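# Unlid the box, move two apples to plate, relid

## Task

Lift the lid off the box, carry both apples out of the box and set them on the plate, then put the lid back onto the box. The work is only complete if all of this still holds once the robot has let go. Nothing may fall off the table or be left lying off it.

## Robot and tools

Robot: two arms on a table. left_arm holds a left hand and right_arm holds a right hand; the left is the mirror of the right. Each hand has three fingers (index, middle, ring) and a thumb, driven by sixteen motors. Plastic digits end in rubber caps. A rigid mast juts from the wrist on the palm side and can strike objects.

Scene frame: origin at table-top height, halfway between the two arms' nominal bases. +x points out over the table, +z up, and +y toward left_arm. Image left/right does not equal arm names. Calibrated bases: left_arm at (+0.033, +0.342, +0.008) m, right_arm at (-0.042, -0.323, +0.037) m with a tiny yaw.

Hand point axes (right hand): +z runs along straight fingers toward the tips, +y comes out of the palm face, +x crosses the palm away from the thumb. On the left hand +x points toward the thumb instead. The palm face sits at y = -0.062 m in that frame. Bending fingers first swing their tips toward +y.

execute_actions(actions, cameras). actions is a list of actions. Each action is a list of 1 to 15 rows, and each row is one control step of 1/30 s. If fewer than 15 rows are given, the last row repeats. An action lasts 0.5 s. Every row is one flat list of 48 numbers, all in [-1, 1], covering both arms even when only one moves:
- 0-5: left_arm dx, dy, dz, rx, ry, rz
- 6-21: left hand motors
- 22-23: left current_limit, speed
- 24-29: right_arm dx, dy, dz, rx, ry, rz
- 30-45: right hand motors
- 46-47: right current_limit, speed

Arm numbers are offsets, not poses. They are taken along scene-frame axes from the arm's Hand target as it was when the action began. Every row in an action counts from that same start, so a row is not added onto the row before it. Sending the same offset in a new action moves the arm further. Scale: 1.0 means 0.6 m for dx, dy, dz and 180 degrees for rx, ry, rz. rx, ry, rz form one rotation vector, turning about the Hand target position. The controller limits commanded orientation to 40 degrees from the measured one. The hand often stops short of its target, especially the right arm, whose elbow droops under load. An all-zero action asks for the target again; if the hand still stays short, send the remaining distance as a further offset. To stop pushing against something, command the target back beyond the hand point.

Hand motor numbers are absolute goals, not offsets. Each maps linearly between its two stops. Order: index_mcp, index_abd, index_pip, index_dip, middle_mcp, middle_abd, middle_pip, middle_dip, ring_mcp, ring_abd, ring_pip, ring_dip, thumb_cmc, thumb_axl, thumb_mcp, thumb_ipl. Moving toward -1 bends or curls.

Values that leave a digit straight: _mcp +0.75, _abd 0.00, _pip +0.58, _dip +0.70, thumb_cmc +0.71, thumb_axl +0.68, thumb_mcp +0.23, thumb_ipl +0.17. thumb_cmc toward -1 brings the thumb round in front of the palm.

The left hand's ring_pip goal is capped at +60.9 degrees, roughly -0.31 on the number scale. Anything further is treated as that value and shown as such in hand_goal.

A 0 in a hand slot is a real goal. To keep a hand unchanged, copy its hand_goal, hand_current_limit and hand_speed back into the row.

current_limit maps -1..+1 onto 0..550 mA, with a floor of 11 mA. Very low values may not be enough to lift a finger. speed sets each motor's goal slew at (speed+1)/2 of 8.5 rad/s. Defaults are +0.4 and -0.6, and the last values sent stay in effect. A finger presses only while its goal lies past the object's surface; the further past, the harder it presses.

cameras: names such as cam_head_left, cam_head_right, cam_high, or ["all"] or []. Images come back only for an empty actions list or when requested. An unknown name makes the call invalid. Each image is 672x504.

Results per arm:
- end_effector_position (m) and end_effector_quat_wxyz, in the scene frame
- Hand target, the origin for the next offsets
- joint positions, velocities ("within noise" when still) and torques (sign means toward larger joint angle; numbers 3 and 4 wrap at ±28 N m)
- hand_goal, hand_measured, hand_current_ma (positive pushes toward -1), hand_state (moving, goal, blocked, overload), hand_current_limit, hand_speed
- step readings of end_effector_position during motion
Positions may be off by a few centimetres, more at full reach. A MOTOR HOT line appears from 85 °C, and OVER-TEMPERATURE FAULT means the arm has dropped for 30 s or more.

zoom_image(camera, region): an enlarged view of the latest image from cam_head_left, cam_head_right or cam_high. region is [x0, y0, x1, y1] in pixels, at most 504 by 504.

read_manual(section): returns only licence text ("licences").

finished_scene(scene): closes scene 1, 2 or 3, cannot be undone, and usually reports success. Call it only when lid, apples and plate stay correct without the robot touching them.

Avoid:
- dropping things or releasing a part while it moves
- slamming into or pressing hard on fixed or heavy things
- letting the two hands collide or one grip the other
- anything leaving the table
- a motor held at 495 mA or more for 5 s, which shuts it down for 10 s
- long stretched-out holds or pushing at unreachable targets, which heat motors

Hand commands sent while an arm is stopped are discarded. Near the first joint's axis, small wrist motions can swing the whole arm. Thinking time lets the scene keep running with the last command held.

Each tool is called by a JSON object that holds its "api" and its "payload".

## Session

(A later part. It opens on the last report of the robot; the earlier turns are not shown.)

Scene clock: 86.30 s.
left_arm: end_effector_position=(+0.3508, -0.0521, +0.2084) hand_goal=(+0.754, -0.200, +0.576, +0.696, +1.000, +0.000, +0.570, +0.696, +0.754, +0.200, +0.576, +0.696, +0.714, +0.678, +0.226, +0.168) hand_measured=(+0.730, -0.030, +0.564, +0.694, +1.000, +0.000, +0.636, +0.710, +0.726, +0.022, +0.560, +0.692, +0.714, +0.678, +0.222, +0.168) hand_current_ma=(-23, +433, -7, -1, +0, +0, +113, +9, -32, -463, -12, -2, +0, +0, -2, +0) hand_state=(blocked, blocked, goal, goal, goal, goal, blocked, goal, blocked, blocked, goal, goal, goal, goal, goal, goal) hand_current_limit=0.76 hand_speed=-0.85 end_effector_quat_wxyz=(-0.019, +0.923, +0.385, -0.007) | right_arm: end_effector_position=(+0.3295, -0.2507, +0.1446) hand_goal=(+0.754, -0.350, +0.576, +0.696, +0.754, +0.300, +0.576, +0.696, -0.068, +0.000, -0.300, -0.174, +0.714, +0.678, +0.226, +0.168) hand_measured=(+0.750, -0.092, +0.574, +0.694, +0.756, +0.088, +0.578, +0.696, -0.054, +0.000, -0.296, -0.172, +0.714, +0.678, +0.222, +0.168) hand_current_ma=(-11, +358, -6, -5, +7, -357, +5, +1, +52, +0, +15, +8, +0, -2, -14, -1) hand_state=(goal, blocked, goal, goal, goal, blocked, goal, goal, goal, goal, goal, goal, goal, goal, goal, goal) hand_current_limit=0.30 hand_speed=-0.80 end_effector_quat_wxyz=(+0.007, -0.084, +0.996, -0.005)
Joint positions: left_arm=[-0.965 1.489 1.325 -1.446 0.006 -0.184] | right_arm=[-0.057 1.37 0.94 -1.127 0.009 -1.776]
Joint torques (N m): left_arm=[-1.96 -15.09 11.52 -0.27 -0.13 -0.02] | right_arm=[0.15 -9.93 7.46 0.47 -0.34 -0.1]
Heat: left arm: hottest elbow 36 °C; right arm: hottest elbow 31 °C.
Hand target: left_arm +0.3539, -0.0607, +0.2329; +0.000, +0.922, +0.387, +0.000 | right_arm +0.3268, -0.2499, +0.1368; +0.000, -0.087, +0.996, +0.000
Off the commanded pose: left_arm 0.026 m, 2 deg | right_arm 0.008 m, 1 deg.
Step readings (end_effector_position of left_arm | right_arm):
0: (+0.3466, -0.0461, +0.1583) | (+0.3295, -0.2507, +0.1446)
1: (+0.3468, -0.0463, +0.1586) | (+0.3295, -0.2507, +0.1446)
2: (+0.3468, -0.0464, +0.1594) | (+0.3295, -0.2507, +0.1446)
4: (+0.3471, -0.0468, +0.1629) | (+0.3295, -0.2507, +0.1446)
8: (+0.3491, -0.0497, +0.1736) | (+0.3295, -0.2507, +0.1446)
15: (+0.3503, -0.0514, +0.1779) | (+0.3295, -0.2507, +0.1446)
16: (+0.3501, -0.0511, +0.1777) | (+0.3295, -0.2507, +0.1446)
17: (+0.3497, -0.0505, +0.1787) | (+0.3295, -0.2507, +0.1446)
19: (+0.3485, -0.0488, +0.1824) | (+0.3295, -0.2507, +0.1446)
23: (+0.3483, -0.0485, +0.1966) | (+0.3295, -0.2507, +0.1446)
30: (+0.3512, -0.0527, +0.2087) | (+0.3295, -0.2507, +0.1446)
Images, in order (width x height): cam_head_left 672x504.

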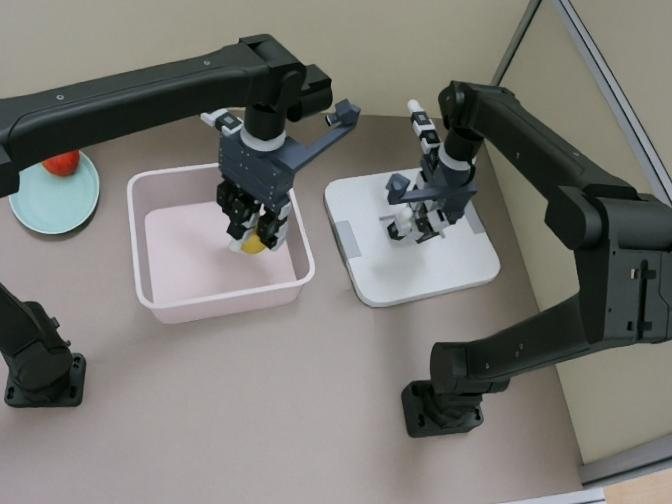

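{"api": "execute_actions", "payload": {"actions": [[[0,0,0.06,0,0,0,0.754,-0.2,0.576,0.696,1,0,0.56,0.696,0.754,0.2,0.576,0.696,0.714,0.678,0.226,0.168,0.76,-0.85,0,0,0,0,0,0,0.754,-0.35,0.576,0.696,0.754,0.30,0.576,0.696,-0.068,0,-0.3,-0.174,0.714,0.678,0.226,0.168,0.3,-0.8]],[[0,0,0.08,0,0,0,0.754,-0.2,0.576,0.696,1,0,0.56,0.696,0.754,0.2,0.576,0.696,0.714,0.678,0.226,0.168,0.76,-0.85,0,0,0,0,0,0,0.754,-0.35,0.576,0.696,0.754,0.30,0.576,0.696,-0.068,0,-0.3,-0.174,0.714,0.678,0.226,0.168,0.3,-0.8]],[[0.02,0.05,0.04,0,0,0.02,0.754,-0.2,0.576,0.696,1,0,0.56,0.696,0.754,0.2,0.576,0.696,0.714,0.678,0.226,0.168,0.76,-0.85,0,0,0,0,0,0,0.754,-0.35,0.576,0.696,0.754,0.30,0.576,0.696,-0.068,0,-0.3,-0.174,0.714,0.678,0.226,0.168,0.3,-0.8]],[[0.03,0.1,0,0,0,0.045,0.754,-0.2,0.576,0.696,1,0,0.56,0.696,0.754,0.2,0.576,0.696,0.714,0.678,0.226,0.168,0.76,-0.85,0,0,0,0,0,0,0.754,-0.35,0.576,0.696,0.754,0.30,0.576,0.696,-0.068,0,-0.3,-0.174,0.714,0.678,0.226,0.168,0.3,-0.8]]], "cameras": ["cam_head_left"]}}

Scene clock: 89.07 s.
left_arm: end_effector_position=(+0.3843, +0.0264, +0.3329) hand_goal=(+0.754, -0.200, +0.576, +0.696, +1.000, +0.000, +0.560, +0.696, +0.754, +0.200, +0.576, +0.696, +0.714, +0.678, +0.226, +0.168) hand_measured=(+0.728, -0.030, +0.562, +0.692, +1.000, +0.000, +0.626, +0.712, +0.722, +0.024, +0.558, +0.690, +0.714, +0.678, +0.222, +0.168) hand_current_ma=(-27, +430, -8, -1, +0, +0, +111, +11, -38, -459, -14, -3, +0, +0, -2, +0) hand_state=(blocked, blocked, goal, goal, goal, goal, blocked, goal, blocked, blocked, goal, goal, goal, goal, goal, goal) hand_current_limit=0.76 hand_speed=-0.85 end_effector_quat_wxyz=(+0.019, +0.879, +0.476, +0.006) | right_arm: end_effector_position=(+0.3295, -0.2507, +0.1446) hand_goal=(+0.754, -0.350, +0.576, +0.696, +0.754, +0.300, +0.576, +0.696, -0.068, +0.000, -0.300, -0.174, +0.714, +0.678, +0.226, +0.168) hand_measured=(+0.750, -0.092, +0.574, +0.694, +0.756, +0.088, +0.578, +0.696, -0.054, +0.000, -0.296, -0.172, +0.714, +0.678, +0.222, +0.168) hand_current_ma=(-11, +358, -6, -5, +7, -357, +5, +1, +52, +0, +15, +8, +0, -2, -14, -1) hand_state=(goal, blocked, goal, goal, goal, blocked, goal, goal, goal, goal, goal, goal, goal, goal, goal, goal) hand_current_limit=0.30 hand_speed=-0.80 end_effector_quat_wxyz=(+0.007, -0.084, +0.996, -0.005)
Joint positions: left_arm=[-0.823 1.351 1.494 -1.675 -0.002 -0.244] | right_arm=[-0.057 1.37 0.94 -1.127 0.009 -1.776]
Joint torques (N m): left_arm=[-1.26 -12.98 8.62 0.08 -0.06 -0.01] | right_arm=[0.15 -9.93 7.45 0.49 -0.34 -0.11]
Heat: left arm: hottest elbow 36 °C; right arm: hottest elbow 31 °C.
Hand target: left_arm +0.3838, +0.0292, +0.3408; +0.000, +0.878, +0.479, +0.000 | right_arm +0.3268, -0.2499, +0.1368; +0.000, -0.087, +0.996, +0.000
Off the commanded pose: left_arm 0.008 m, 2 deg | right_arm 0.008 m, 1 deg.
joint sent to its limit (left arm) — joint 4 (wrist pitch), lower limit. The joint targets are off in orientation, not in position.
Step readings (end_effector_position of left_arm | right_arm):
0: (+0.3508, -0.0521, +0.2084) | (+0.3295, -0.2507, +0.1446)
1: (+0.3509, -0.0523, +0.2088) | (+0.3295, -0.2507, +0.1446)
2: (+0.3505, -0.0517, +0.2100) | (+0.3295, -0.2507, +0.1446)
4: (+0.3490, -0.0495, +0.2152) | (+0.3295, -0.2507, +0.1446)
8: (+0.3494, -0.0501, +0.2327) | (+0.3295, -0.2507, +0.1446)
15: (+0.3523, -0.0543, +0.2453) | (+0.3295, -0.2507, +0.1446)
16: (+0.3521, -0.0540, +0.2456) | (+0.3295, -0.2507, +0.1446)
17: (+0.3513, -0.0529, +0.2471) | (+0.3295, -0.2507, +0.1446)
19: (+0.3493, -0.0499, +0.2551) | (+0.3295, -0.2507, +0.1446)
23: (+0.3502, -0.0513, +0.2815) | (+0.3295, -0.2507, +0.1446)
30: (+0.3534, -0.0558, +0.2971) | (+0.3295, -0.2507, +0.1446)
31: (+0.3529, -0.0551, +0.2969) | (+0.3295, -0.2507, +0.1446)
32: (+0.3524, -0.0545, +0.2969) | (+0.3295, -0.2507, +0.1446)
34: (+0.3531, -0.0520, +0.2987) | (+0.3295, -0.2507, +0.1446)
38: (+0.3573, -0.0429, +0.3097) | (+0.3295, -0.2507, +0.1446)
45: (+0.3589, -0.0325, +0.3231) | (+0.3295, -0.2507, +0.1446)
46: (+0.3598, -0.0316, +0.3231) | (+0.3295, -0.2507, +0.1446)
47: (+0.3625, -0.0289, +0.3231) | (+0.3295, -0.2507, +0.1446)
49: (+0.3660, -0.0207, +0.3220) | (+0.3295, -0.2507, +0.1446)
53: (+0.3770, +0.0080, +0.3232) | (+0.3295, -0.2507, +0.1446)
60: (+0.3857, +0.0272, +0.3344) | (+0.3295, -0.2507, +0.1446)
Images, in order (width x height): cam_head_left 672x504.

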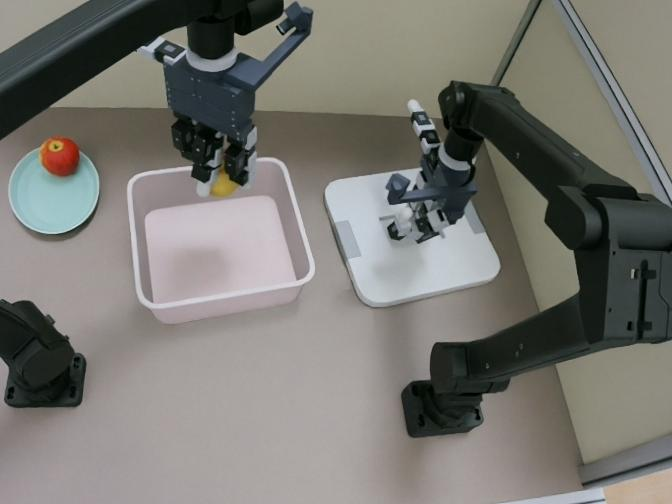

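{"api": "execute_actions", "payload": {"actions": [[[0.0267,0.11,0,0,0,0.0443,0.754,-0.2,0.576,0.696,1,0,0.56,0.696,0.754,0.2,0.576,0.696,0.714,0.678,0.226,0.168,0.76,-0.85,0,0,0,0,0,0,0.754,-0.35,0.576,0.696,0.754,0.30,0.576,0.696,-0.068,0,-0.3,-0.174,0.714,0.678,0.226,0.168,0.3,-0.8]],[[0.0267,0.11,0,0,0,0.0443,0.754,-0.2,0.576,0.696,1,0,0.56,0.696,0.754,0.2,0.576,0.696,0.714,0.678,0.226,0.168,0.76,-0.85,0,0,0,0,0,0,0.754,-0.35,0.576,0.696,0.754,0.30,0.576,0.696,-0.068,0,-0.3,-0.174,0.714,0.678,0.226,0.168,0.3,-0.8]],[[0.0267,0.11,0,0,0,0.0443,0.754,-0.2,0.576,0.696,1,0,0.56,0.696,0.754,0.2,0.576,0.696,0.714,0.678,0.226,0.168,0.76,-0.85,0,0,0,0,0,0,0.754,-0.35,0.576,0.696,0.754,0.30,0.576,0.696,-0.068,0,-0.3,-0.174,0.714,0.678,0.226,0.168,0.3,-0.8]],[[0.0267,0.11,0,0,0,0.0443,0.754,-0.2,0.576,0.696,1,0,0.56,0.696,0.754,0.2,0.576,0.696,0.714,0.678,0.226,0.168,0.76,-0.85,0,0,0,0,0,0,0.754,-0.35,0.576,0.696,0.754,0.30,0.576,0.696,-0.068,0,-0.3,-0.174,0.714,0.678,0.226,0.168,0.3,-0.8]],[[0.0267,0.11,0,0,0,0.0443,0.754,-0.2,0.576,0.696,1,0,0.56,0.696,0.754,0.2,0.576,0.696,0.714,0.678,0.226,0.168,0.76,-0.85,0,0,0,0,0,0,0.754,-0.35,0.576,0.696,0.754,0.30,0.576,0.696,-0.068,0,-0.3,-0.174,0.714,0.678,0.226,0.168,0.3,-0.8]],[[0.0267,0.108,-0.03,0,0,0.0441,0.754,-0.2,0.576,0.696,1,0,0.56,0.696,0.754,0.2,0.576,0.696,0.714,0.678,0.226,0.168,0.76,-0.85,0,0,0,0,0,0,0.754,-0.35,0.576,0.696,0.754,0.30,0.576,0.696,-0.068,0,-0.3,-0.174,0.714,0.678,0.226,0.168,0.3,-0.8]]], "cameras": ["cam_head_left"]}}

Scene clock: 93.40 s.
left_arm: end_effector_position=(+0.4684, +0.4241, +0.3035) hand_goal=(+0.754, -0.200, +0.576, +0.696, +1.000, +0.000, +0.560, +0.696, +0.754, +0.200, +0.576, +0.696, +0.714, +0.678, +0.226, +0.168) hand_measured=(+0.728, -0.032, +0.562, +0.692, +1.000, +0.000, +0.624, +0.712, +0.722, +0.024, +0.558, +0.690, +0.714, +0.678, +0.222, +0.168) hand_current_ma=(-26, +426, -8, -1, +0, +0, +107, +12, -38, -455, -15, -3, +0, +0, -2, +0) hand_state=(blocked, blocked, goal, goal, goal, goal, blocked, goal, blocked, blocked, goal, goal, goal, goal, goal, goal) hand_current_limit=0.76 hand_speed=-0.85 end_effector_quat_wxyz=(-0.008, +0.605, +0.796, -0.008) | right_arm: end_effector_position=(+0.3295, -0.2507, +0.1446) hand_goal=(+0.754, -0.350, +0.576, +0.696, +0.754, +0.300, +0.576, +0.696, -0.068, +0.000, -0.300, -0.174, +0.714, +0.678, +0.226, +0.168) hand_measured=(+0.750, -0.092, +0.574, +0.694, +0.756, +0.088, +0.578, +0.696, -0.054, +0.000, -0.296, -0.172, +0.714, +0.678, +0.222, +0.168) hand_current_ma=(-11, +358, -6, -5, +7, -357, +5, +1, +52, +0, +15, +8, +0, -2, -14, -1) hand_state=(goal, blocked, goal, goal, goal, blocked, goal, goal, goal, goal, goal, goal, goal, goal, goal, goal) hand_current_limit=0.30 hand_speed=-0.80 end_effector_quat_wxyz=(+0.007, -0.084, +0.996, -0.005)
Joint positions: left_arm=[0.105 1.301 1.383 -1.675 0.001 -0.164] | right_arm=[-0.057 1.37 0.94 -1.127 0.009 -1.776]
Joint torques (N m): left_arm=[-1.61 -10.4 11.89 -0.08 -0.03 0.15] | right_arm=[0.09 -9.88 7.45 0.46 -0.34 -0.1]
Heat: left arm: hottest elbow 36 °C; right arm: hottest elbow 31 °C.
Hand target: left_arm +0.4799, +0.4240, +0.3229; +0.000, +0.609, +0.794, +0.000 | right_arm +0.3268, -0.2499, +0.1368; +0.000, -0.087, +0.996, +0.000
Off the commanded pose: left_arm 0.022 m, 1 deg | right_arm 0.008 m, 1 deg.
joint sent to its limit (left arm) — joint 4 (wrist pitch), lower limit. The joint targets still meet the commanded pose.
Step readings (end_effector_position of left_arm | right_arm):
0: (+0.3843, +0.0264, +0.3329) | (+0.3295, -0.2507, +0.1446)
1: (+0.3843, +0.0267, +0.3326) | (+0.3295, -0.2507, +0.1446)
2: (+0.3860, +0.0299, +0.3320) | (+0.3295, -0.2507, +0.1446)
4: (+0.3871, +0.0392, +0.3280) | (+0.3295, -0.2507, +0.1446)
8: (+0.3948, +0.0745, +0.3241) | (+0.3295, -0.2507, +0.1446)
15: (+0.4015, +0.0937, +0.3334) | (+0.3295, -0.2507, +0.1446)
16: (+0.4009, +0.0933, +0.3333) | (+0.3295, -0.2507, +0.1446)
17: (+0.4025, +0.0968, +0.3326) | (+0.3295, -0.2507, +0.1446)
19: (+0.4031, +0.1058, +0.3292) | (+0.3295, -0.2507, +0.1446)
23: (+0.4119, +0.1413, +0.3263) | (+0.3295, -0.2507, +0.1446)
30: (+0.4175, +0.1606, +0.3325) | (+0.3295, -0.2507, +0.1446)
31: (+0.4172, +0.1602, +0.3323) | (+0.3295, -0.2507, +0.1446)
32: (+0.4188, +0.1639, +0.3318) | (+0.3295, -0.2507, +0.1446)
34: (+0.4204, +0.1729, +0.3297) | (+0.3295, -0.2507, +0.1446)
38: (+0.4289, +0.2104, +0.3283) | (+0.3295, -0.2507, +0.1446)
45: (+0.4333, +0.2279, +0.3310) | (+0.3295, -0.2507, +0.1446)
46: (+0.4331, +0.2272, +0.3308) | (+0.3295, -0.2507, +0.1446)
47: (+0.4343, +0.2314, +0.3307) | (+0.3295, -0.2507, +0.1446)
49: (+0.4369, +0.2400, +0.3304) | (+0.3295, -0.2507, +0.1446)
53: (+0.4449, +0.2779, +0.3306) | (+0.3295, -0.2507, +0.1446)
60: (+0.4475, +0.2945, +0.3309) | (+0.3295, -0.2507, +0.1446)
61: (+0.4474, +0.2942, +0.3307) | (+0.3295, -0.2507, +0.1446)
62: (+0.4480, +0.2985, +0.3307) | (+0.3295, -0.2507, +0.1446)
64: (+0.4492, +0.3076, +0.3305) | (+0.3295, -0.2507, +0.1446)
68: (+0.4509, +0.3456, +0.3304) | (+0.3295, -0.2507, +0.1446)
75: (+0.4522, +0.3617, +0.3275) | (+0.3295, -0.2507, +0.1446)
76: (+0.4526, +0.3616, +0.3267) | (+0.3295, -0.2507, +0.1446)
77: (+0.4531, +0.3652, +0.3258) | (+0.3295, -0.2507, +0.1446)
79: (+0.4561, +0.3735, +0.3226) | (+0.3295, -0.2507, +0.1446)
83: (+0.4628, +0.4093, +0.3106) | (+0.3295, -0.2507, +0.1446)
90: (+0.4663, +0.4247, +0.2996) | (+0.3295, -0.2507, +0.1446)
Images, in order (width x height): cam_head_left 672x504.

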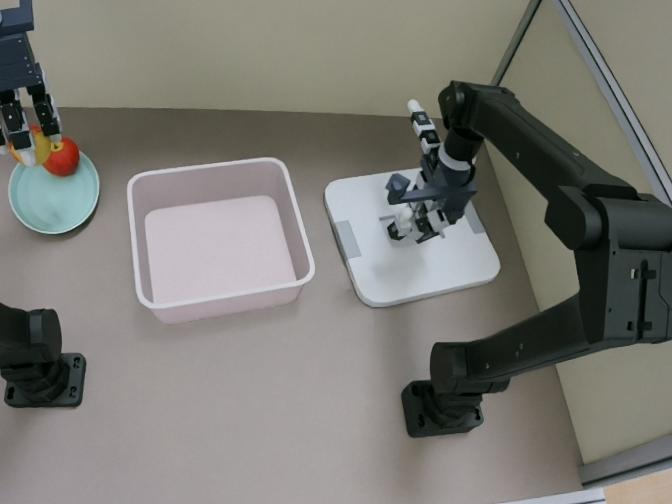

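{"api": "execute_actions", "payload": {"actions": [[[0,0,-0.06,0,0,0,0.754,-0.2,0.576,0.696,1,0,0.56,0.696,0.754,0.2,0.576,0.696,0.714,0.678,0.226,0.168,0.76,-0.85,0,0,0,0,0,0,0.754,-0.35,0.576,0.696,0.754,0.30,0.576,0.696,-0.068,0,-0.3,-0.174,0.714,0.678,0.226,0.168,0.3,-0.8]],[[0,0,-0.06,0,0,0,0.754,-0.2,0.576,0.696,1,0,0.56,0.696,0.754,0.2,0.576,0.696,0.714,0.678,0.226,0.168,0.76,-0.85,0,0,0,0,0,0,0.754,-0.35,0.576,0.696,0.754,0.30,0.576,0.696,-0.068,0,-0.3,-0.174,0.714,0.678,0.226,0.168,0.3,-0.8]],[[0,0,-0.06,0,0,0,0.754,-0.2,0.576,0.696,1,0,0.56,0.696,0.754,0.2,0.576,0.696,0.714,0.678,0.226,0.168,0.76,-0.85,0,0,0,0,0,0,0.754,-0.35,0.576,0.696,0.754,0.30,0.576,0.696,-0.068,0,-0.3,-0.174,0.714,0.678,0.226,0.168,0.3,-0.8]]], "cameras": ["cam_head_left"]}}

{"api": "zoom_image", "payload": {"camera": "cam_head_left", "region": [0, 90, 180, 240]}}

Scene clock: 95.60 s.
left_arm: end_effector_position=(+0.4725, +0.4245, +0.2145) hand_goal=(+0.754, -0.200, +0.576, +0.696, +1.000, +0.000, +0.560, +0.696, +0.754, +0.200, +0.576, +0.696, +0.714, +0.678, +0.226, +0.168) hand_measured=(+0.728, -0.032, +0.562, +0.692, +1.000, +0.000, +0.624, +0.712, +0.722, +0.024, +0.558, +0.690, +0.714, +0.678, +0.222, +0.168) hand_current_ma=(-26, +426, -8, -1, +0, +0, +107, +12, -38, -455, -15, -3, +0, +0, -2, +0) hand_state=(blocked, blocked, goal, goal, goal, goal, blocked, goal, blocked, blocked, goal, goal, goal, goal, goal, goal) hand_current_limit=0.76 hand_speed=-0.85 end_effector_quat_wxyz=(-0.004, +0.606, +0.795, -0.005) | right_arm: end_effector_position=(+0.3295, -0.2507, +0.1446) hand_goal=(+0.754, -0.350, +0.576, +0.696, +0.754, +0.300, +0.576, +0.696, -0.068, +0.000, -0.300, -0.174, +0.714, +0.678, +0.226, +0.168) hand_measured=(+0.750, -0.092, +0.574, +0.694, +0.756, +0.088, +0.578, +0.696, -0.054, +0.000, -0.296, -0.172, +0.714, +0.678, +0.222, +0.168) hand_current_ma=(-11, +358, -6, -5, +7, -357, +5, +1, +52, +0, +15, +8, +0, -2, -14, -1) hand_state=(goal, blocked, goal, goal, goal, blocked, goal, goal, goal, goal, goal, goal, goal, goal, goal, goal) hand_current_limit=0.30 hand_speed=-0.80 end_effector_quat_wxyz=(+0.007, -0.084, +0.996, -0.005)
Joint positions: left_arm=[0.105 1.314 1.16 -1.429 0.001 -0.163] | right_arm=[-0.057 1.37 0.94 -1.127 0.009 -1.776]
Joint torques (N m): left_arm=[-1.55 -9.99 8.77 0.57 0.02 0.15] | right_arm=[0.15 -9.93 7.43 0.47 -0.35 -0.1]
Heat: left arm: hottest elbow 36 °C; right arm: hottest elbow 31 °C.
Hand target: left_arm +0.4799, +0.4240, +0.2148; +0.000, +0.609, +0.794, +0.000 | right_arm +0.3268, -0.2499, +0.1368; +0.000, -0.087, +0.996, +0.000
Off the commanded pose: left_arm 0.007 m, 1 deg | right_arm 0.008 m, 1 deg.
Step readings (end_effector_position of left_arm | right_arm):
0: (+0.4684, +0.4241, +0.3035) | (+0.3295, -0.2507, +0.1446)
1: (+0.4684, +0.4241, +0.3035) | (+0.3295, -0.2507, +0.1446)
2: (+0.4684, +0.4241, +0.3035) | (+0.3295, -0.2507, +0.1446)
4: (+0.4709, +0.4244, +0.3026) | (+0.3295, -0.2507, +0.1446)
8: (+0.4734, +0.4247, +0.2937) | (+0.3295, -0.2507, +0.1446)
15: (+0.4722, +0.4245, +0.2882) | (+0.3295, -0.2507, +0.1446)
16: (+0.4724, +0.4246, +0.2880) | (+0.3295, -0.2507, +0.1446)
17: (+0.4733, +0.4247, +0.2859) | (+0.3295, -0.2507, +0.1446)
19: (+0.4749, +0.4248, +0.2778) | (+0.3295, -0.2507, +0.1446)
23: (+0.4705, +0.4242, +0.2546) | (+0.3295, -0.2507, +0.1446)
30: (+0.4722, +0.4244, +0.2495) | (+0.3295, -0.2507, +0.1446)
31: (+0.4725, +0.4245, +0.2494) | (+0.3295, -0.2507, +0.1446)
32: (+0.4729, +0.4245, +0.2476) | (+0.3295, -0.2507, +0.1446)
34: (+0.4753, +0.4247, +0.2412) | (+0.3295, -0.2507, +0.1446)
38: (+0.4711, +0.4243, +0.2209) | (+0.3295, -0.2507, +0.1446)
45: (+0.4722, +0.4244, +0.2144) | (+0.3295, -0.2507, +0.1446)
Images, in order (width x height): cam_head_left 672x504.

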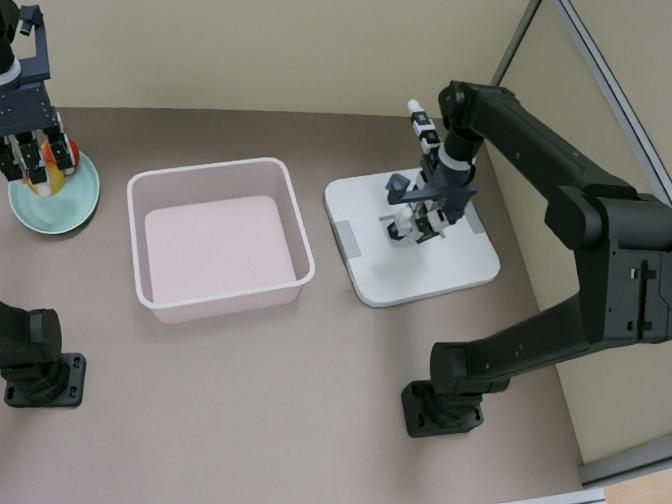

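Scaled by 2.800 from the camera's 672x504 image, which has a finer 960x720 frame.

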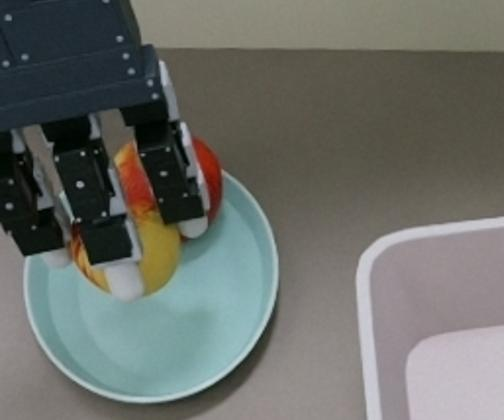

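{"api": "execute_actions", "payload": {"actions": [[[-0.015,0,-0.035,0,0,0,0.754,-0.2,0.576,0.696,1,0,0.56,0.696,0.754,0.2,0.576,0.696,0.714,0.678,0.226,0.168,0.76,-0.85,0,0,0,0,0,0,0.754,-0.35,0.576,0.696,0.754,0.30,0.576,0.696,-0.068,0,-0.3,-0.174,0.714,0.678,0.226,0.168,0.3,-0.8]],[[0,0,-0.03,0,0,0,0.754,-0.2,0.576,0.696,1,0,0.56,0.696,0.754,0.2,0.576,0.696,0.714,0.678,0.226,0.168,0.76,-0.85,0,0,0,0,0,0,0.754,-0.35,0.576,0.696,0.754,0.30,0.576,0.696,-0.068,0,-0.3,-0.174,0.714,0.678,0.226,0.168,0.3,-0.8]],[[0,0,-0.02,0,0,0,0.754,-0.2,0.576,0.696,1,0,0.56,0.696,0.754,0.2,0.576,0.696,0.714,0.678,0.226,0.168,0.76,-0.85,0,0,0,0,0,0,0.754,-0.35,0.576,0.696,0.754,0.30,0.576,0.696,-0.068,0,-0.3,-0.174,0.714,0.678,0.226,0.168,0.3,-0.8]]], "cameras": ["cam_head_left"]}}

{"api": "zoom_image", "payload": {"camera": "cam_head_left", "region": [0, 90, 180, 240]}}

Scene clock: 97.87 s.
left_arm: end_effector_position=(+0.4647, +0.4235, +0.1670) hand_goal=(+0.754, -0.200, +0.576, +0.696, +1.000, +0.000, +0.560, +0.696, +0.754, +0.200, +0.576, +0.696, +0.714, +0.678, +0.226, +0.168) hand_measured=(+0.728, -0.032, +0.562, +0.692, +1.000, +0.000, +0.624, +0.712, +0.722, +0.024, +0.558, +0.690, +0.714, +0.678, +0.222, +0.168) hand_current_ma=(-26, +426, -8, -1, +0, +0, +107, +12, -38, -455, -15, -3, +0, +0, -2, +0) hand_state=(blocked, blocked, goal, goal, goal, goal, blocked, goal, blocked, blocked, goal, goal, goal, goal, goal, goal) hand_current_limit=0.76 hand_speed=-0.85 end_effector_quat_wxyz=(-0.002, +0.607, +0.795, -0.002) | right_arm: end_effector_position=(+0.3295, -0.2507, +0.1446) hand_goal=(+0.754, -0.350, +0.576, +0.696, +0.754, +0.300, +0.576, +0.696, -0.068, +0.000, -0.300, -0.174, +0.714, +0.678, +0.226, +0.168) hand_measured=(+0.750, -0.092, +0.574, +0.694, +0.756, +0.088, +0.578, +0.696, -0.054, +0.000, -0.296, -0.172, +0.714, +0.678, +0.222, +0.168) hand_current_ma=(-11, +358, -6, -5, +7, -357, +5, +1, +52, +0, +15, +8, +0, -2, -14, -1) hand_state=(goal, blocked, goal, goal, goal, blocked, goal, goal, goal, goal, goal, goal, goal, goal, goal, goal) hand_current_limit=0.30 hand_speed=-0.80 end_effector_quat_wxyz=(+0.007, -0.084, +0.996, -0.005)
Joint positions: left_arm=[0.105 1.317 1.033 -1.293 0.001 -0.161] | right_arm=[-0.057 1.37 0.94 -1.127 0.009 -1.776]
Joint torques (N m): left_arm=[-1.38 -9.29 8.24 0.61 0.02 0.15] | right_arm=[0.09 -9.93 7.46 0.49 -0.33 -0.1]
Heat: left arm: hottest elbow 36 °C; right arm: hottest elbow 31 °C.
Hand target: left_arm +0.4709, +0.4240, +0.1638; +0.000, +0.609, +0.794, +0.000 | right_arm +0.3268, -0.2499, +0.1368; +0.000, -0.087, +0.996, +0.000
Off the commanded pose: left_arm 0.007 m, 0 deg | right_arm 0.008 m, 1 deg.
Step readings (end_effector_position of left_arm | right_arm):
0: (+0.4725, +0.4245, +0.2145) | (+0.3295, -0.2507, +0.1446)
1: (+0.4724, +0.4244, +0.2143) | (+0.3295, -0.2507, +0.1446)
2: (+0.4725, +0.4245, +0.2131) | (+0.3295, -0.2507, +0.1446)
4: (+0.4730, +0.4245, +0.2077) | (+0.3295, -0.2507, +0.1446)
8: (+0.4654, +0.4237, +0.1921) | (+0.3295, -0.2507, +0.1446)
15: (+0.4645, +0.4235, +0.1883) | (+0.3295, -0.2507, +0.1446)
16: (+0.4649, +0.4235, +0.1884) | (+0.3295, -0.2507, +0.1446)
17: (+0.4654, +0.4236, +0.1879) | (+0.3295, -0.2507, +0.1446)
19: (+0.4668, +0.4237, +0.1854) | (+0.3295, -0.2507, +0.1446)
23: (+0.4646, +0.4235, +0.1780) | (+0.3295, -0.2507, +0.1446)
30: (+0.4647, +0.4235, +0.1762) | (+0.3295, -0.2507, +0.1446)
31: (+0.4650, +0.4235, +0.1763) | (+0.3295, -0.2507, +0.1446)
32: (+0.4653, +0.4236, +0.1758) | (+0.3295, -0.2507, +0.1446)
34: (+0.4658, +0.4236, +0.1740) | (+0.3295, -0.2507, +0.1446)
38: (+0.4649, +0.4235, +0.1693) | (+0.3295, -0.2507, +0.1446)
45: (+0.4647, +0.4235, +0.1670) | (+0.3295, -0.2507, +0.1446)
Images, in order (width x height): cam_head_left 672x504.

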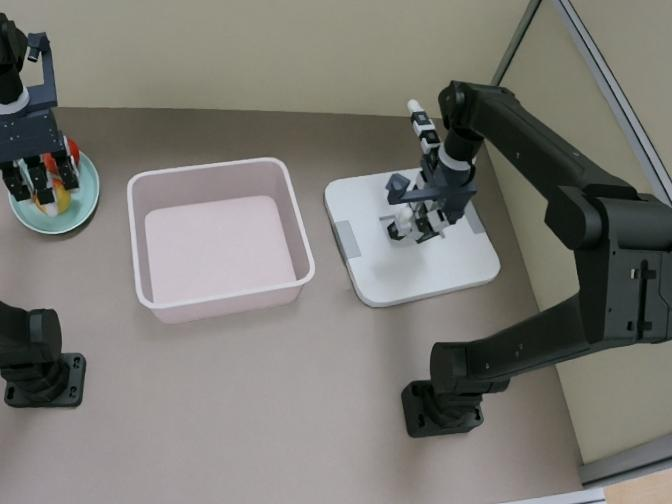

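Scaled by 2.800 from the camera's 672x504 image, which has a finer 960x720 frame.

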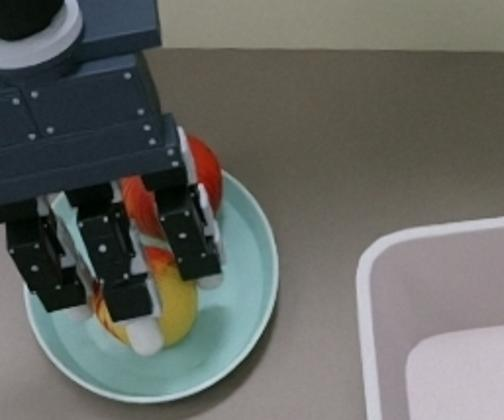

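{"api": "execute_actions", "payload": {"actions": [[[0,0,-0.018,0,0,0,0.754,-0.2,0.576,0.696,1,0,0.56,0.696,0.754,0.2,0.576,0.696,0.714,0.678,0.226,0.168,0.76,-0.85,0,0,0,0,0,0,0.754,-0.35,0.576,0.696,0.754,0.30,0.576,0.696,-0.068,0,-0.3,-0.174,0.714,0.678,0.226,0.168,0.3,-0.8]]], "cameras": []}}

Scene clock: 103.83 s.
left_arm: end_effector_position=(+0.4660, +0.4239, +0.1642) hand_goal=(+0.754, -0.200, +0.576, +0.696, +1.000, +0.000, +0.560, +0.696, +0.754, +0.200, +0.576, +0.696, +0.714, +0.678, +0.226, +0.168) hand_measured=(+0.728, -0.032, +0.562, +0.692, +1.000, +0.000, +0.624, +0.716, +0.722, +0.024, +0.558, +0.690, +0.714, +0.678, +0.222, +0.168) hand_current_ma=(-26, +426, -8, -1, +0, +0, +107, +17, -38, -455, -15, -3, +0, +0, -2, +0) hand_state=(blocked, blocked, goal, goal, goal, goal, blocked, blocked, blocked, blocked, goal, goal, goal, goal, goal, goal) hand_current_limit=0.76 hand_speed=-0.85 end_effector_quat_wxyz=(+0.001, +0.605, +0.796, +0.001) | right_arm: end_effector_position=(+0.3295, -0.2507, +0.1446) hand_goal=(+0.754, -0.350, +0.576, +0.696, +0.754, +0.300, +0.576, +0.696, -0.068, +0.000, -0.300, -0.174, +0.714, +0.678, +0.226, +0.168) hand_measured=(+0.750, -0.092, +0.574, +0.694, +0.756, +0.088, +0.578, +0.696, -0.054, +0.000, -0.296, -0.172, +0.714, +0.678, +0.222, +0.168) hand_current_ma=(-11, +357, -6, -5, +7, -357, +5, +1, +52, +0, +15, +8, +0, -2, -14, -1) hand_state=(goal, blocked, goal, goal, goal, blocked, goal, goal, goal, goal, goal, goal, goal, goal, goal, goal) hand_current_limit=0.30 hand_speed=-0.80 end_effector_quat_wxyz=(+0.007, -0.084, +0.996, -0.005)
Joint positions: left_arm=[0.105 1.318 1.024 -1.274 0.001 -0.164] | right_arm=[-0.057 1.37 0.94 -1.127 0.009 -1.776]
Joint torques (N m): left_arm=[-1.44 -8.53 7.25 1.05 0.02 0.15] | right_arm=[0.09 -9.93 7.43 0.46 -0.33 -0.1]
Heat: left arm: hottest elbow 36 °C; right arm: hottest elbow 31 °C.
Hand target: left_arm +0.4710, +0.4240, +0.1531; +0.000, +0.609, +0.794, +0.000 | right_arm +0.3268, -0.2499, +0.1368; +0.000, -0.087, +0.996, +0.000
Off the commanded pose: left_arm 0.012 m, 0 deg | right_arm 0.008 m, 1 deg.
Step readings (end_effector_position of left_arm | right_arm):
0: (+0.4647, +0.4235, +0.1670) | (+0.3295, -0.2507, +0.1446)
1: (+0.4647, +0.4235, +0.1670) | (+0.3295, -0.2507, +0.1446)
2: (+0.4651, +0.4235, +0.1667) | (+0.3295, -0.2507, +0.1446)
4: (+0.4658, +0.4236, +0.1650) | (+0.3295, -0.2507, +0.1446)
8: (+0.4662, +0.4237, +0.1642) | (+0.3295, -0.2507, +0.1446)
15: (+0.4660, +0.4239, +0.1642) | (+0.3295, -0.2507, +0.1446)
No camera images: "cameras" was empty.

{"api": "execute_actions", "payload": {"actions": [[[0,0,0.008,0,0,0,0.754,-0.05,0.576,0.696,1,0,0.61,0.696,0.754,0.05,0.576,0.696,0.714,0.678,0.226,0.168,0.3,-0.9,0,0,0,0,0,0,0.754,-0.35,0.576,0.696,0.754,0.30,0.576,0.696,-0.068,0,-0.3,-0.174,0.714,0.678,0.226,0.168,0.5,-0.8]],[[0,0,0,0,0,0,0.754,0.02,0.576,0.696,1,0,0.66,0.696,0.754,-0.02,0.576,0.696,0.714,0.678,0.226,0.168,0.3,-0.92,0,0,0,0,0,0,0.754,-0.35,0.576,0.696,0.754,0.30,0.576,0.696,-0.068,0,-0.3,-0.174,0.714,0.678,0.226,0.168,0.78,-0.8]],[[0,0,0,0,0,0,0.754,0.12,0.576,0.696,1,0,0.76,0.696,0.754,-0.12,0.576,0.696,0.714,0.678,0.226,0.168,0.3,-0.92,0,0,0.045,0,0,0,0.754,-0.35,0.576,0.696,0.754,0.30,0.576,0.696,-0.068,0,-0.3,-0.174,0.714,0.678,0.226,0.168,0.78,-0.8]]], "cameras": ["cam_head_left"]}}

{"api": "zoom_image", "payload": {"camera": "cam_head_left", "region": [0, 90, 180, 240]}}

Scene clock: 105.93 s.
left_arm: end_effector_position=(+0.4666, +0.4234, +0.1643) hand_goal=(+0.754, +0.120, +0.576, +0.696, +1.000, +0.000, +0.760, +0.696, +0.754, -0.120, +0.576, +0.696, +0.714, +0.678, +0.226, +0.168) hand_measured=(+0.748, +0.116, +0.572, +0.694, +0.998, +0.000, +0.754, +0.700, +0.748, -0.116, +0.572, +0.692, +0.714, +0.678, +0.222, +0.168) hand_current_ma=(-2, -1, -1, -1, -1, +0, -3, +1, -2, +1, -1, -1, +0, +0, -2, +0) hand_state=(goal, goal, goal, goal, goal, goal, goal, goal, goal, goal, goal, goal, goal, goal, goal, goal) hand_current_limit=0.30 hand_speed=-0.92 end_effector_quat_wxyz=(+0.002, +0.607, +0.795, +0.001) | right_arm: end_effector_position=(+0.3160, -0.2500, +0.1461) hand_goal=(+0.754, -0.350, +0.576, +0.696, +0.754, +0.300, +0.576, +0.696, -0.068, +0.000, -0.300, -0.174, +0.714, +0.678, +0.226, +0.168) hand_measured=(+0.750, -0.092, +0.574, +0.694, +0.756, +0.088, +0.578, +0.696, -0.054, +0.000, -0.296, -0.172, +0.714, +0.678, +0.222, +0.168) hand_current_ma=(-11, +490, -6, -5, +7, -489, +5, +1, +52, +0, +15, +8, +1, -2, -14, -1) hand_state=(goal, blocked, goal, goal, goal, blocked, goal, goal, goal, goal, goal, goal, goal, goal, goal, goal) hand_current_limit=0.78 hand_speed=-0.80 end_effector_quat_wxyz=(-0.020, -0.080, +0.997, -0.001)
Joint positions: left_arm=[0.105 1.318 1.024 -1.273 0.002 -0.161] | right_arm=[-0.057 1.366 0.94 -1.185 0.008 -1.767]
Joint torques (N m): left_arm=[-1.38 -8.88 8.01 0.53 -0.03 0.15] | right_arm=[0.15 -12.22 10.85 -0.18 -0.31 -0.11]
Heat: left arm: hottest elbow 36 °C; right arm: hottest elbow 31 °C.
Hand target: left_arm +0.4710, +0.4240, +0.1579; +0.000, +0.609, +0.794, +0.000 | right_arm +0.3268, -0.2499, +0.1639; +0.000, -0.087, +0.996, +0.000
Off the commanded pose: left_arm 0.008 m, 0 deg | right_arm 0.021 m, 2 deg.
Step readings (end_effector_position of left_arm | right_arm):
0: (+0.4660, +0.4239, +0.1642) | (+0.3295, -0.2507, +0.1446)
1: (+0.4660, +0.4239, +0.1642) | (+0.3295, -0.2507, +0.1446)
2: (+0.4660, +0.4239, +0.1642) | (+0.3295, -0.2507, +0.1446)
4: (+0.4660, +0.4239, +0.1642) | (+0.3295, -0.2507, +0.1446)
8: (+0.4661, +0.4238, +0.1642) | (+0.3295, -0.2507, +0.1446)
15: (+0.4665, +0.4238, +0.1643) | (+0.3295, -0.2507, +0.1446)
16: (+0.4665, +0.4238, +0.1643) | (+0.3295, -0.2507, +0.1446)
17: (+0.4665, +0.4238, +0.1643) | (+0.3295, -0.2507, +0.1446)
19: (+0.4665, +0.4236, +0.1643) | (+0.3295, -0.2507, +0.1446)
23: (+0.4665, +0.4236, +0.1643) | (+0.3295, -0.2507, +0.1446)
30: (+0.4666, +0.4234, +0.1643) | (+0.3295, -0.2507, +0.1446)
31: (+0.4666, +0.4234, +0.1643) | (+0.3295, -0.2507, +0.1446)
32: (+0.4666, +0.4234, +0.1643) | (+0.3293, -0.2507, +0.1448)
34: (+0.4666, +0.4234, +0.1643) | (+0.3293, -0.2505, +0.1453)
38: (+0.4666, +0.4234, +0.1643) | (+0.3209, -0.2501, +0.1458)
45: (+0.4666, +0.4234, +0.1643) | (+0.3160, -0.2500, +0.1461)
Images, in order (width x height): cam_head_left 672x504.

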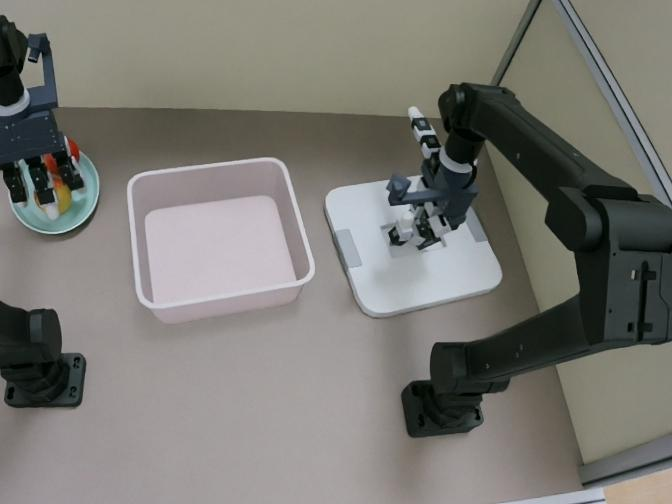

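Scaled by 2.800 from the camera's 672x504 image, which has a finer 960x720 frame.

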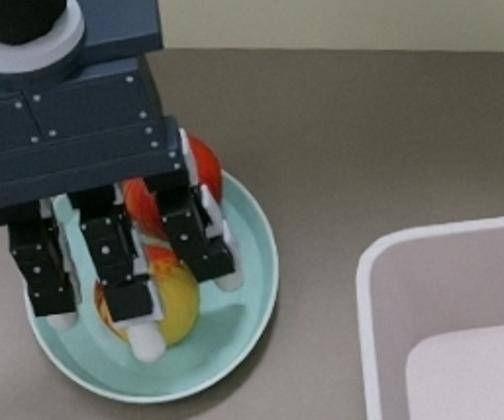

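{"api": "execute_actions", "payload": {"actions": [[[0,0,0,0,0,0,0.754,0.18,0.576,0.696,1,0,0.88,0.696,0.754,-0.18,0.576,0.696,0.714,0.678,0.226,0.168,0.3,-0.85,0.006,0,0.03,0,0,0,0.754,-0.35,0.576,0.696,0.754,0.30,0.576,0.696,-0.068,0,-0.3,-0.174,0.714,0.678,0.226,0.168,0.78,-0.8]],[[0,0,0.06,0,0,0,0.754,0.18,0.576,0.696,1,0,0.88,0.696,0.754,-0.18,0.576,0.696,0.714,0.678,0.226,0.168,0.3,-0.8,0.005,0,0.05,0,0,0,0.754,-0.35,0.576,0.696,0.754,0.30,0.576,0.696,-0.068,0,-0.3,-0.174,0.714,0.678,0.226,0.168,0.78,-0.8]]], "cameras": ["cam_head_left"]}}

{"api": "zoom_image", "payload": {"camera": "cam_head_left", "region": [300, 140, 540, 340]}}

Scene clock: 107.87 s.
left_arm: end_effector_position=(+0.4590, +0.4226, +0.1746) hand_goal=(+0.754, +0.180, +0.576, +0.696, +1.000, +0.000, +0.880, +0.696, +0.754, -0.180, +0.576, +0.696, +0.714, +0.678, +0.226, +0.168) hand_measured=(+0.750, +0.174, +0.572, +0.694, +0.996, +0.000, +0.874, +0.698, +0.750, -0.176, +0.572, +0.692, +0.714, +0.678, +0.222, +0.168) hand_current_ma=(-1, -1, -1, -1, -1, +0, -3, +1, -2, +1, -1, -1, +0, +0, -2, +0) hand_state=(goal, goal, goal, goal, goal, goal, goal, goal, goal, goal, goal, goal, goal, goal, goal, goal) hand_current_limit=0.30 hand_speed=-0.80 end_effector_quat_wxyz=(-0.014, +0.607, +0.795, -0.015) | right_arm: end_effector_position=(+0.3149, -0.2499, +0.1862) hand_goal=(+0.754, -0.350, +0.576, +0.696, +0.754, +0.300, +0.576, +0.696, -0.068, +0.000, -0.300, -0.174, +0.714, +0.678, +0.226, +0.168) hand_measured=(+0.750, -0.092, +0.574, +0.694, +0.756, +0.088, +0.578, +0.696, -0.054, +0.000, -0.296, -0.172, +0.714, +0.678, +0.222, +0.168) hand_current_ma=(-11, +489, -6, -5, +7, -489, +5, +1, +52, +0, +15, +8, +1, -2, -14, -1) hand_state=(goal, blocked, goal, goal, goal, blocked, goal, goal, goal, goal, goal, goal, goal, goal, goal, goal) hand_current_limit=0.78 hand_speed=-0.80 end_effector_quat_wxyz=(-0.030, -0.080, +0.996, +0.000)
Joint positions: left_arm=[0.105 1.317 1.061 -1.356 0.002 -0.161] | right_arm=[-0.057 1.335 1.023 -1.318 0.008 -1.767]
Joint torques (N m): left_arm=[-1.38 -11.22 10.82 -0.21 -0.04 0.14] | right_arm=[0.15 -11.69 13.11 -0.18 -0.3 -0.11]
Heat: left arm: hottest elbow 36 °C; right arm: hottest elbow 31 °C.
Hand target: left_arm +0.4710, +0.4240, +0.1940; +0.000, +0.609, +0.794, +0.000 | right_arm +0.3334, -0.2499, +0.2119; +0.000, -0.087, +0.996, +0.000
Off the commanded pose: left_arm 0.023 m, 2 deg | right_arm 0.032 m, 4 deg.
Step readings (end_effector_position of left_arm | right_arm):
0: (+0.4666, +0.4234, +0.1643) | (+0.3160, -0.2500, +0.1461)
1: (+0.4666, +0.4234, +0.1643) | (+0.3160, -0.2500, +0.1461)
2: (+0.4666, +0.4234, +0.1643) | (+0.3160, -0.2500, +0.1461)
4: (+0.4666, +0.4234, +0.1643) | (+0.3142, -0.2499, +0.1468)
8: (+0.4666, +0.4234, +0.1643) | (+0.3094, -0.2497, +0.1498)
15: (+0.4666, +0.4234, +0.1643) | (+0.3097, -0.2497, +0.1538)
16: (+0.4666, +0.4234, +0.1643) | (+0.3100, -0.2497, +0.1540)
17: (+0.4662, +0.4234, +0.1642) | (+0.3105, -0.2498, +0.1552)
19: (+0.4639, +0.4231, +0.1644) | (+0.3095, -0.2497, +0.1602)
23: (+0.4578, +0.4226, +0.1691) | (+0.3105, -0.2498, +0.1753)
30: (+0.4609, +0.4228, +0.1751) | (+0.3171, -0.2500, +0.1861)
Images, in order (width x height): cam_head_left 672x504.

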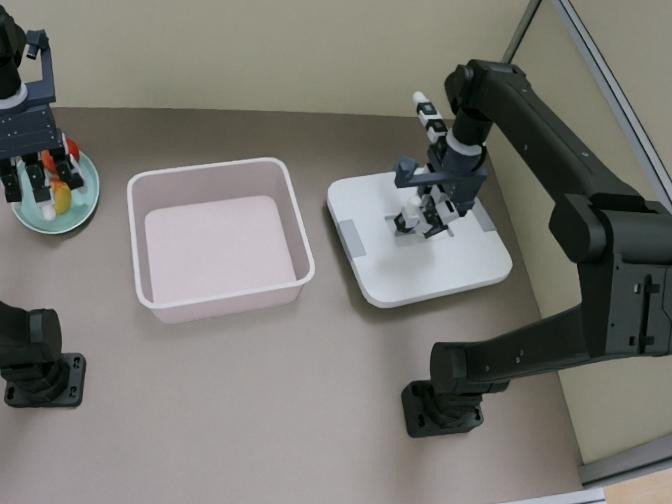

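Scaled by 2.100 from the camera's 672x504 image, which has a finer 960x720 frame.

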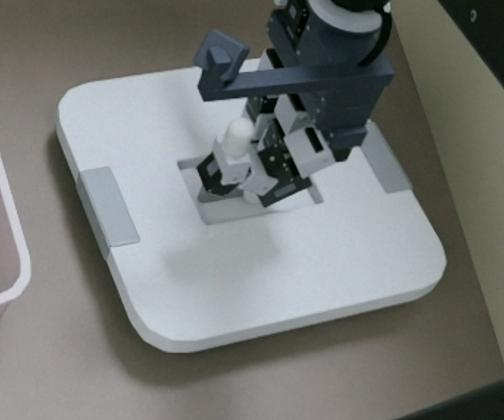

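{"api": "execute_actions", "payload": {"actions": [[[0,0,0.08,0,0,0,0.754,0.18,0.576,0.696,1,0,0.88,0.696,0.754,-0.18,0.576,0.696,0.714,0.678,0.226,0.168,0.3,-0.85,0,0,0.06,0,0,0,0.754,-0.35,0.576,0.696,0.754,0.30,0.576,0.696,-0.068,0,-0.3,-0.174,0.714,0.678,0.226,0.168,0.78,-0.8]],[[0,0,0.08,0,0,0,0.754,0.18,0.576,0.696,1,0,0.88,0.696,0.754,-0.18,0.576,0.696,0.714,0.678,0.226,0.168,0.3,-0.8,0,0,0.07,0,0,0,0.754,-0.35,0.576,0.696,0.754,0.30,0.576,0.696,-0.068,0,-0.3,-0.174,0.714,0.678,0.226,0.168,0.78,-0.8]],[[0,0,0.04,0,0,0,0.754,0.18,0.576,0.696,1,0,0.88,0.696,0.754,-0.18,0.576,0.696,0.714,0.678,0.226,0.168,0.3,-0.8,0,0,0.07,0,0,0,0.754,-0.35,0.576,0.696,0.754,0.30,0.576,0.696,-0.068,0,-0.3,-0.174,0.714,0.678,0.226,0.168,0.78,-0.8]],[[0,0,0,0,0,0,0.754,0.18,0.576,0.696,1,0,0.88,0.696,0.754,-0.18,0.576,0.696,0.714,0.678,0.226,0.168,0.3,-0.8,-0.005,0.04,0.03,0,0,0,0.754,-0.35,0.576,0.696,0.754,0.30,0.576,0.696,-0.068,0,-0.3,-0.174,0.714,0.678,0.226,0.168,0.78,-0.8]]], "cameras": ["cam_head_left"]}}

{"api": "zoom_image", "payload": {"camera": "cam_head_left", "region": [280, 60, 540, 300]}}

Scene clock: 110.97 s.
left_arm: end_effector_position=(+0.4622, +0.4230, +0.3003) hand_goal=(+0.754, +0.180, +0.576, +0.696, +1.000, +0.000, +0.880, +0.696, +0.754, -0.180, +0.576, +0.696, +0.714, +0.678, +0.226, +0.168) hand_measured=(+0.752, +0.176, +0.574, +0.694, +0.996, +0.000, +0.874, +0.698, +0.752, -0.176, +0.572, +0.692, +0.714, +0.678, +0.222, +0.168) hand_current_ma=(-1, -1, -1, -1, -2, +0, -2, +1, -1, +1, -1, -1, +0, +0, -2, +0) hand_state=(goal, goal, goal, goal, goal, goal, goal, goal, goal, goal, goal, goal, goal, goal, goal, goal) hand_current_limit=0.30 hand_speed=-0.80 end_effector_quat_wxyz=(-0.008, +0.607, +0.795, -0.010) | right_arm: end_effector_position=(+0.3185, -0.2303, +0.3207) hand_goal=(+0.754, -0.350, +0.576, +0.696, +0.754, +0.300, +0.576, +0.696, -0.068, +0.000, -0.300, -0.174, +0.714, +0.678, +0.226, +0.168) hand_measured=(+0.750, -0.092, +0.574, +0.694, +0.756, +0.088, +0.578, +0.696, -0.054, +0.000, -0.296, -0.172, +0.714, +0.678, +0.222, +0.168) hand_current_ma=(-14, +490, -6, -5, +6, -489, +5, +1, +52, +0, +15, +8, +1, -2, -14, -1) hand_state=(goal, blocked, goal, goal, goal, blocked, goal, goal, goal, goal, goal, goal, goal, goal, goal, goal) hand_current_limit=0.78 hand_speed=-0.80 end_effector_quat_wxyz=(-0.031, -0.088, +0.996, +0.001)
Joint positions: left_arm=[0.105 1.286 1.361 -1.672 0.002 -0.161] | right_arm=[-0.004 1.302 1.349 -1.68 0.003 -1.73]
Joint torques (N m): left_arm=[-1.38 -9.82 11.19 -0.2 -0.03 0.14] | right_arm=[1.14 -11.63 14.19 -0.18 -0.19 0.19]
Heat: left arm: hottest elbow 36 °C; right arm: hottest elbow 32 °C.
Hand target: left_arm +0.4709, +0.4240, +0.3139; +0.000, +0.609, +0.794, +0.000 | right_arm +0.3304, -0.2259, +0.3498; +0.000, -0.087, +0.996, +0.000
Off the commanded pose: left_arm 0.016 m, 1 deg | right_arm 0.032 m, 4 deg.
Step readings (end_effector_position of left_arm | right_arm):
0: (+0.4590, +0.4226, +0.1746) | (+0.3149, -0.2499, +0.1862)
1: (+0.4593, +0.4227, +0.1749) | (+0.3149, -0.2499, +0.1862)
2: (+0.4592, +0.4227, +0.1763) | (+0.3151, -0.2499, +0.1872)
4: (+0.4578, +0.4225, +0.1840) | (+0.3133, -0.2499, +0.1920)
8: (+0.4608, +0.4228, +0.2109) | (+0.3128, -0.2499, +0.2087)
15: (+0.4652, +0.4233, +0.2299) | (+0.3190, -0.2501, +0.2209)
16: (+0.4641, +0.4232, +0.2297) | (+0.3193, -0.2501, +0.2212)
17: (+0.4627, +0.4230, +0.2308) | (+0.3178, -0.2500, +0.2227)
19: (+0.4580, +0.4225, +0.2382) | (+0.3143, -0.2499, +0.2289)
23: (+0.4622, +0.4231, +0.2636) | (+0.3149, -0.2499, +0.2485)
30: (+0.4651, +0.4233, +0.2755) | (+0.3228, -0.2502, +0.2626)
31: (+0.4637, +0.4231, +0.2752) | (+0.3222, -0.2502, +0.2629)
32: (+0.4619, +0.4229, +0.2756) | (+0.3208, -0.2501, +0.2645)
34: (+0.4597, +0.4227, +0.2799) | (+0.3169, -0.2500, +0.2713)
38: (+0.4621, +0.4230, +0.2948) | (+0.3170, -0.2500, +0.2924)
45: (+0.4626, +0.4230, +0.3004) | (+0.3245, -0.2503, +0.3049)
46: (+0.4622, +0.4230, +0.3003) | (+0.3242, -0.2503, +0.3049)
47: (+0.4622, +0.4230, +0.3003) | (+0.3229, -0.2499, +0.3054)
49: (+0.4622, +0.4230, +0.3003) | (+0.3203, -0.2475, +0.3075)
53: (+0.4622, +0.4230, +0.3003) | (+0.3154, -0.2362, +0.3155)
60: (+0.4622, +0.4230, +0.3003) | (+0.3179, -0.2303, +0.3206)
Images, in order (width x height): cam_head_left 672x504.

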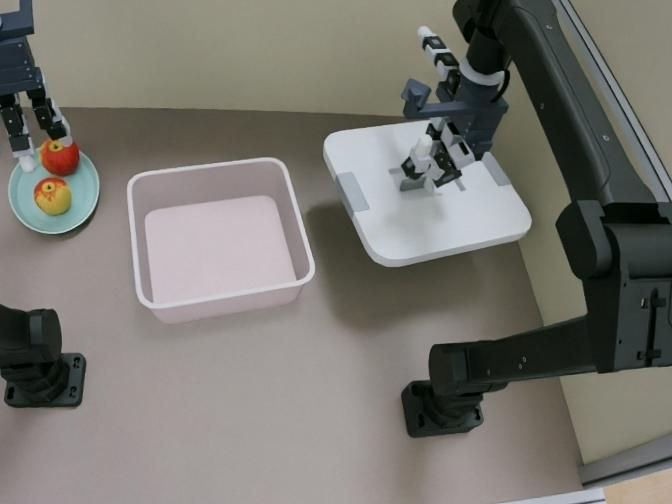

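Scaled by 1.938 from the camera's 672x504 image, which has a finer 960x720 frame.

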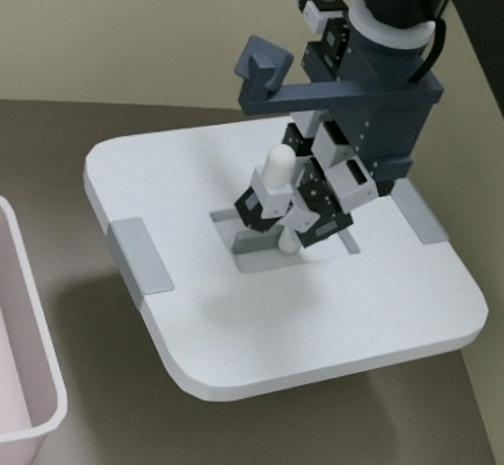

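{"api": "execute_actions", "payload": {"actions": [[[0,0,0,0,0,0,0.754,0.18,0.576,0.696,1,0,0.88,0.696,0.754,-0.18,0.576,0.696,0.714,0.678,0.226,0.168,0.3,-0.85,-0.01,0.08,0.005,0,0,0,0.754,-0.35,0.576,0.696,0.754,0.30,0.576,0.696,-0.068,0,-0.3,-0.174,0.714,0.678,0.226,0.168,0.78,-0.8]],[[0,0,0,0,0,0,0.754,0.18,0.576,0.696,1,0,0.88,0.696,0.754,-0.18,0.576,0.696,0.714,0.678,0.226,0.168,0.3,-0.8,-0.01,0.09,0.003,0,0,0,0.754,-0.35,0.576,0.696,0.754,0.30,0.576,0.696,-0.068,0,-0.3,-0.174,0.714,0.678,0.226,0.168,0.78,-0.8]],[[0,0,0,0,0,0,0.754,0.18,0.576,0.696,1,0,0.88,0.696,0.754,-0.18,0.576,0.696,0.714,0.678,0.226,0.168,0.3,-0.8,-0.01,0.09,0,0,0,0,0.754,-0.35,0.576,0.696,0.754,0.30,0.576,0.696,-0.068,0,-0.3,-0.174,0.714,0.678,0.226,0.168,0.78,-0.8]],[[0,0,0,0,0,0,0.754,0.18,0.576,0.696,1,0,0.88,0.696,0.754,-0.18,0.576,0.696,0.714,0.678,0.226,0.168,0.3,-0.8,-0.01,0.09,0,0,0,0,0.754,-0.35,0.576,0.696,0.754,0.30,0.576,0.696,-0.068,0,-0.3,-0.174,0.714,0.678,0.226,0.168,0.78,-0.8]]], "cameras": ["cam_head_left"]}}

Scene clock: 114.47 s.
left_arm: end_effector_position=(+0.4622, +0.4230, +0.3003) hand_goal=(+0.754, +0.180, +0.576, +0.696, +1.000, +0.000, +0.880, +0.696, +0.754, -0.180, +0.576, +0.696, +0.714, +0.678, +0.226, +0.168) hand_measured=(+0.752, +0.176, +0.574, +0.694, +0.996, +0.000, +0.874, +0.698, +0.752, -0.176, +0.572, +0.692, +0.714, +0.678, +0.222, +0.168) hand_current_ma=(-1, -1, -1, -1, -2, +0, -2, +1, -1, +1, -1, -1, +0, +0, -2, +0) hand_state=(goal, goal, goal, goal, goal, goal, goal, goal, goal, goal, goal, goal, goal, goal, goal, goal) hand_current_limit=0.30 hand_speed=-0.80 end_effector_quat_wxyz=(-0.008, +0.607, +0.795, -0.010) | right_arm: end_effector_position=(+0.2921, -0.0246, +0.3280) hand_goal=(+0.754, -0.350, +0.576, +0.696, +0.754, +0.300, +0.576, +0.696, -0.068, +0.000, -0.300, -0.174, +0.714, +0.678, +0.226, +0.168) hand_measured=(+0.748, -0.092, +0.574, +0.696, +0.754, +0.088, +0.576, +0.698, -0.054, +0.000, -0.296, -0.172, +0.714, +0.678, +0.222, +0.168) hand_current_ma=(-21, +490, -6, -2, -1, -489, +1, +5, +52, +0, +15, +8, +1, -2, -14, -1) hand_state=(goal, blocked, goal, goal, goal, blocked, goal, goal, goal, goal, goal, goal, goal, goal, goal, goal) hand_current_limit=0.78 hand_speed=-0.80 end_effector_quat_wxyz=(-0.025, -0.093, +0.995, -0.013)
Joint positions: left_arm=[0.105 1.286 1.361 -1.672 0.002 -0.161] | right_arm=[0.552 1.393 1.461 -1.694 0 -1.184]
Joint torques (N m): left_arm=[-1.38 -9.82 11.22 -0.18 -0.04 0.15] | right_arm=[0.32 -12.28 14.3 -0.12 0.01 0.19]
Heat: left arm: hottest elbow 36 °C; right arm: hottest elbow 32 °C.
Hand target: left_arm +0.4709, +0.4240, +0.3139; +0.000, +0.609, +0.794, +0.000 | right_arm +0.3064, -0.0159, +0.3546; +0.000, -0.087, +0.996, +0.000
Off the commanded pose: left_arm 0.016 m, 1 deg | right_arm 0.031 m, 3 deg.
joint sent to its limit (right arm) — joint 4 (wrist pitch), lower limit. The joint targets still meet the commanded pose.
Step readings (end_effector_position of left_arm | right_arm):
0: (+0.4622, +0.4230, +0.3003) | (+0.3185, -0.2303, +0.3207)
1: (+0.4622, +0.4230, +0.3003) | (+0.3184, -0.2299, +0.3207)
2: (+0.4622, +0.4230, +0.3003) | (+0.3180, -0.2268, +0.3206)
4: (+0.4622, +0.4230, +0.3003) | (+0.3183, -0.2190, +0.3205)
8: (+0.4622, +0.4230, +0.3003) | (+0.3139, -0.1935, +0.3206)
15: (+0.4622, +0.4230, +0.3003) | (+0.3115, -0.1801, +0.3207)
16: (+0.4622, +0.4230, +0.3003) | (+0.3123, -0.1806, +0.3204)
17: (+0.4622, +0.4230, +0.3003) | (+0.3120, -0.1778, +0.3204)
19: (+0.4622, +0.4230, +0.3003) | (+0.3114, -0.1703, +0.3205)
23: (+0.4622, +0.4230, +0.3003) | (+0.3048, -0.1430, +0.3233)
30: (+0.4622, +0.4230, +0.3003) | (+0.3011, -0.1280, +0.3287)
31: (+0.4622, +0.4230, +0.3003) | (+0.3015, -0.1288, +0.3284)
32: (+0.4622, +0.4230, +0.3003) | (+0.3011, -0.1263, +0.3286)
34: (+0.4622, +0.4230, +0.3003) | (+0.3015, -0.1187, +0.3289)
38: (+0.4622, +0.4230, +0.3003) | (+0.2956, -0.0920, +0.3301)
45: (+0.4622, +0.4230, +0.3003) | (+0.2941, -0.0761, +0.3285)
46: (+0.4622, +0.4230, +0.3003) | (+0.2951, -0.0766, +0.3279)
47: (+0.4622, +0.4230, +0.3003) | (+0.2952, -0.0743, +0.3281)
49: (+0.4622, +0.4230, +0.3003) | (+0.2965, -0.0667, +0.3287)
53: (+0.4622, +0.4230, +0.3003) | (+0.2917, -0.0403, +0.3302)
60: (+0.4622, +0.4230, +0.3003) | (+0.2885, -0.0237, +0.3272)
Images, in order (width x height): cam_head_left 672x504.

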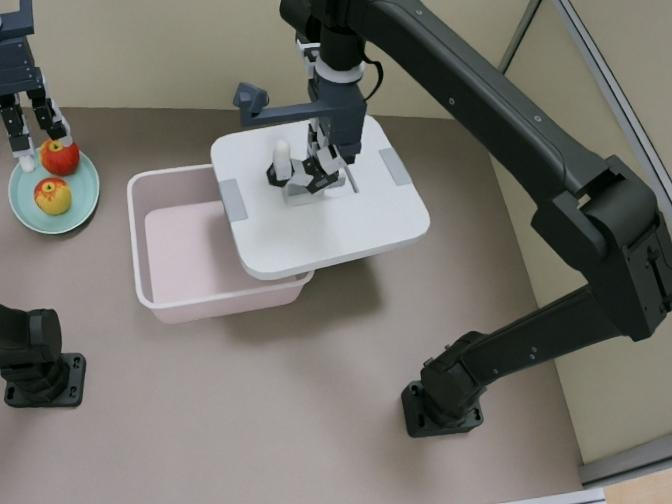

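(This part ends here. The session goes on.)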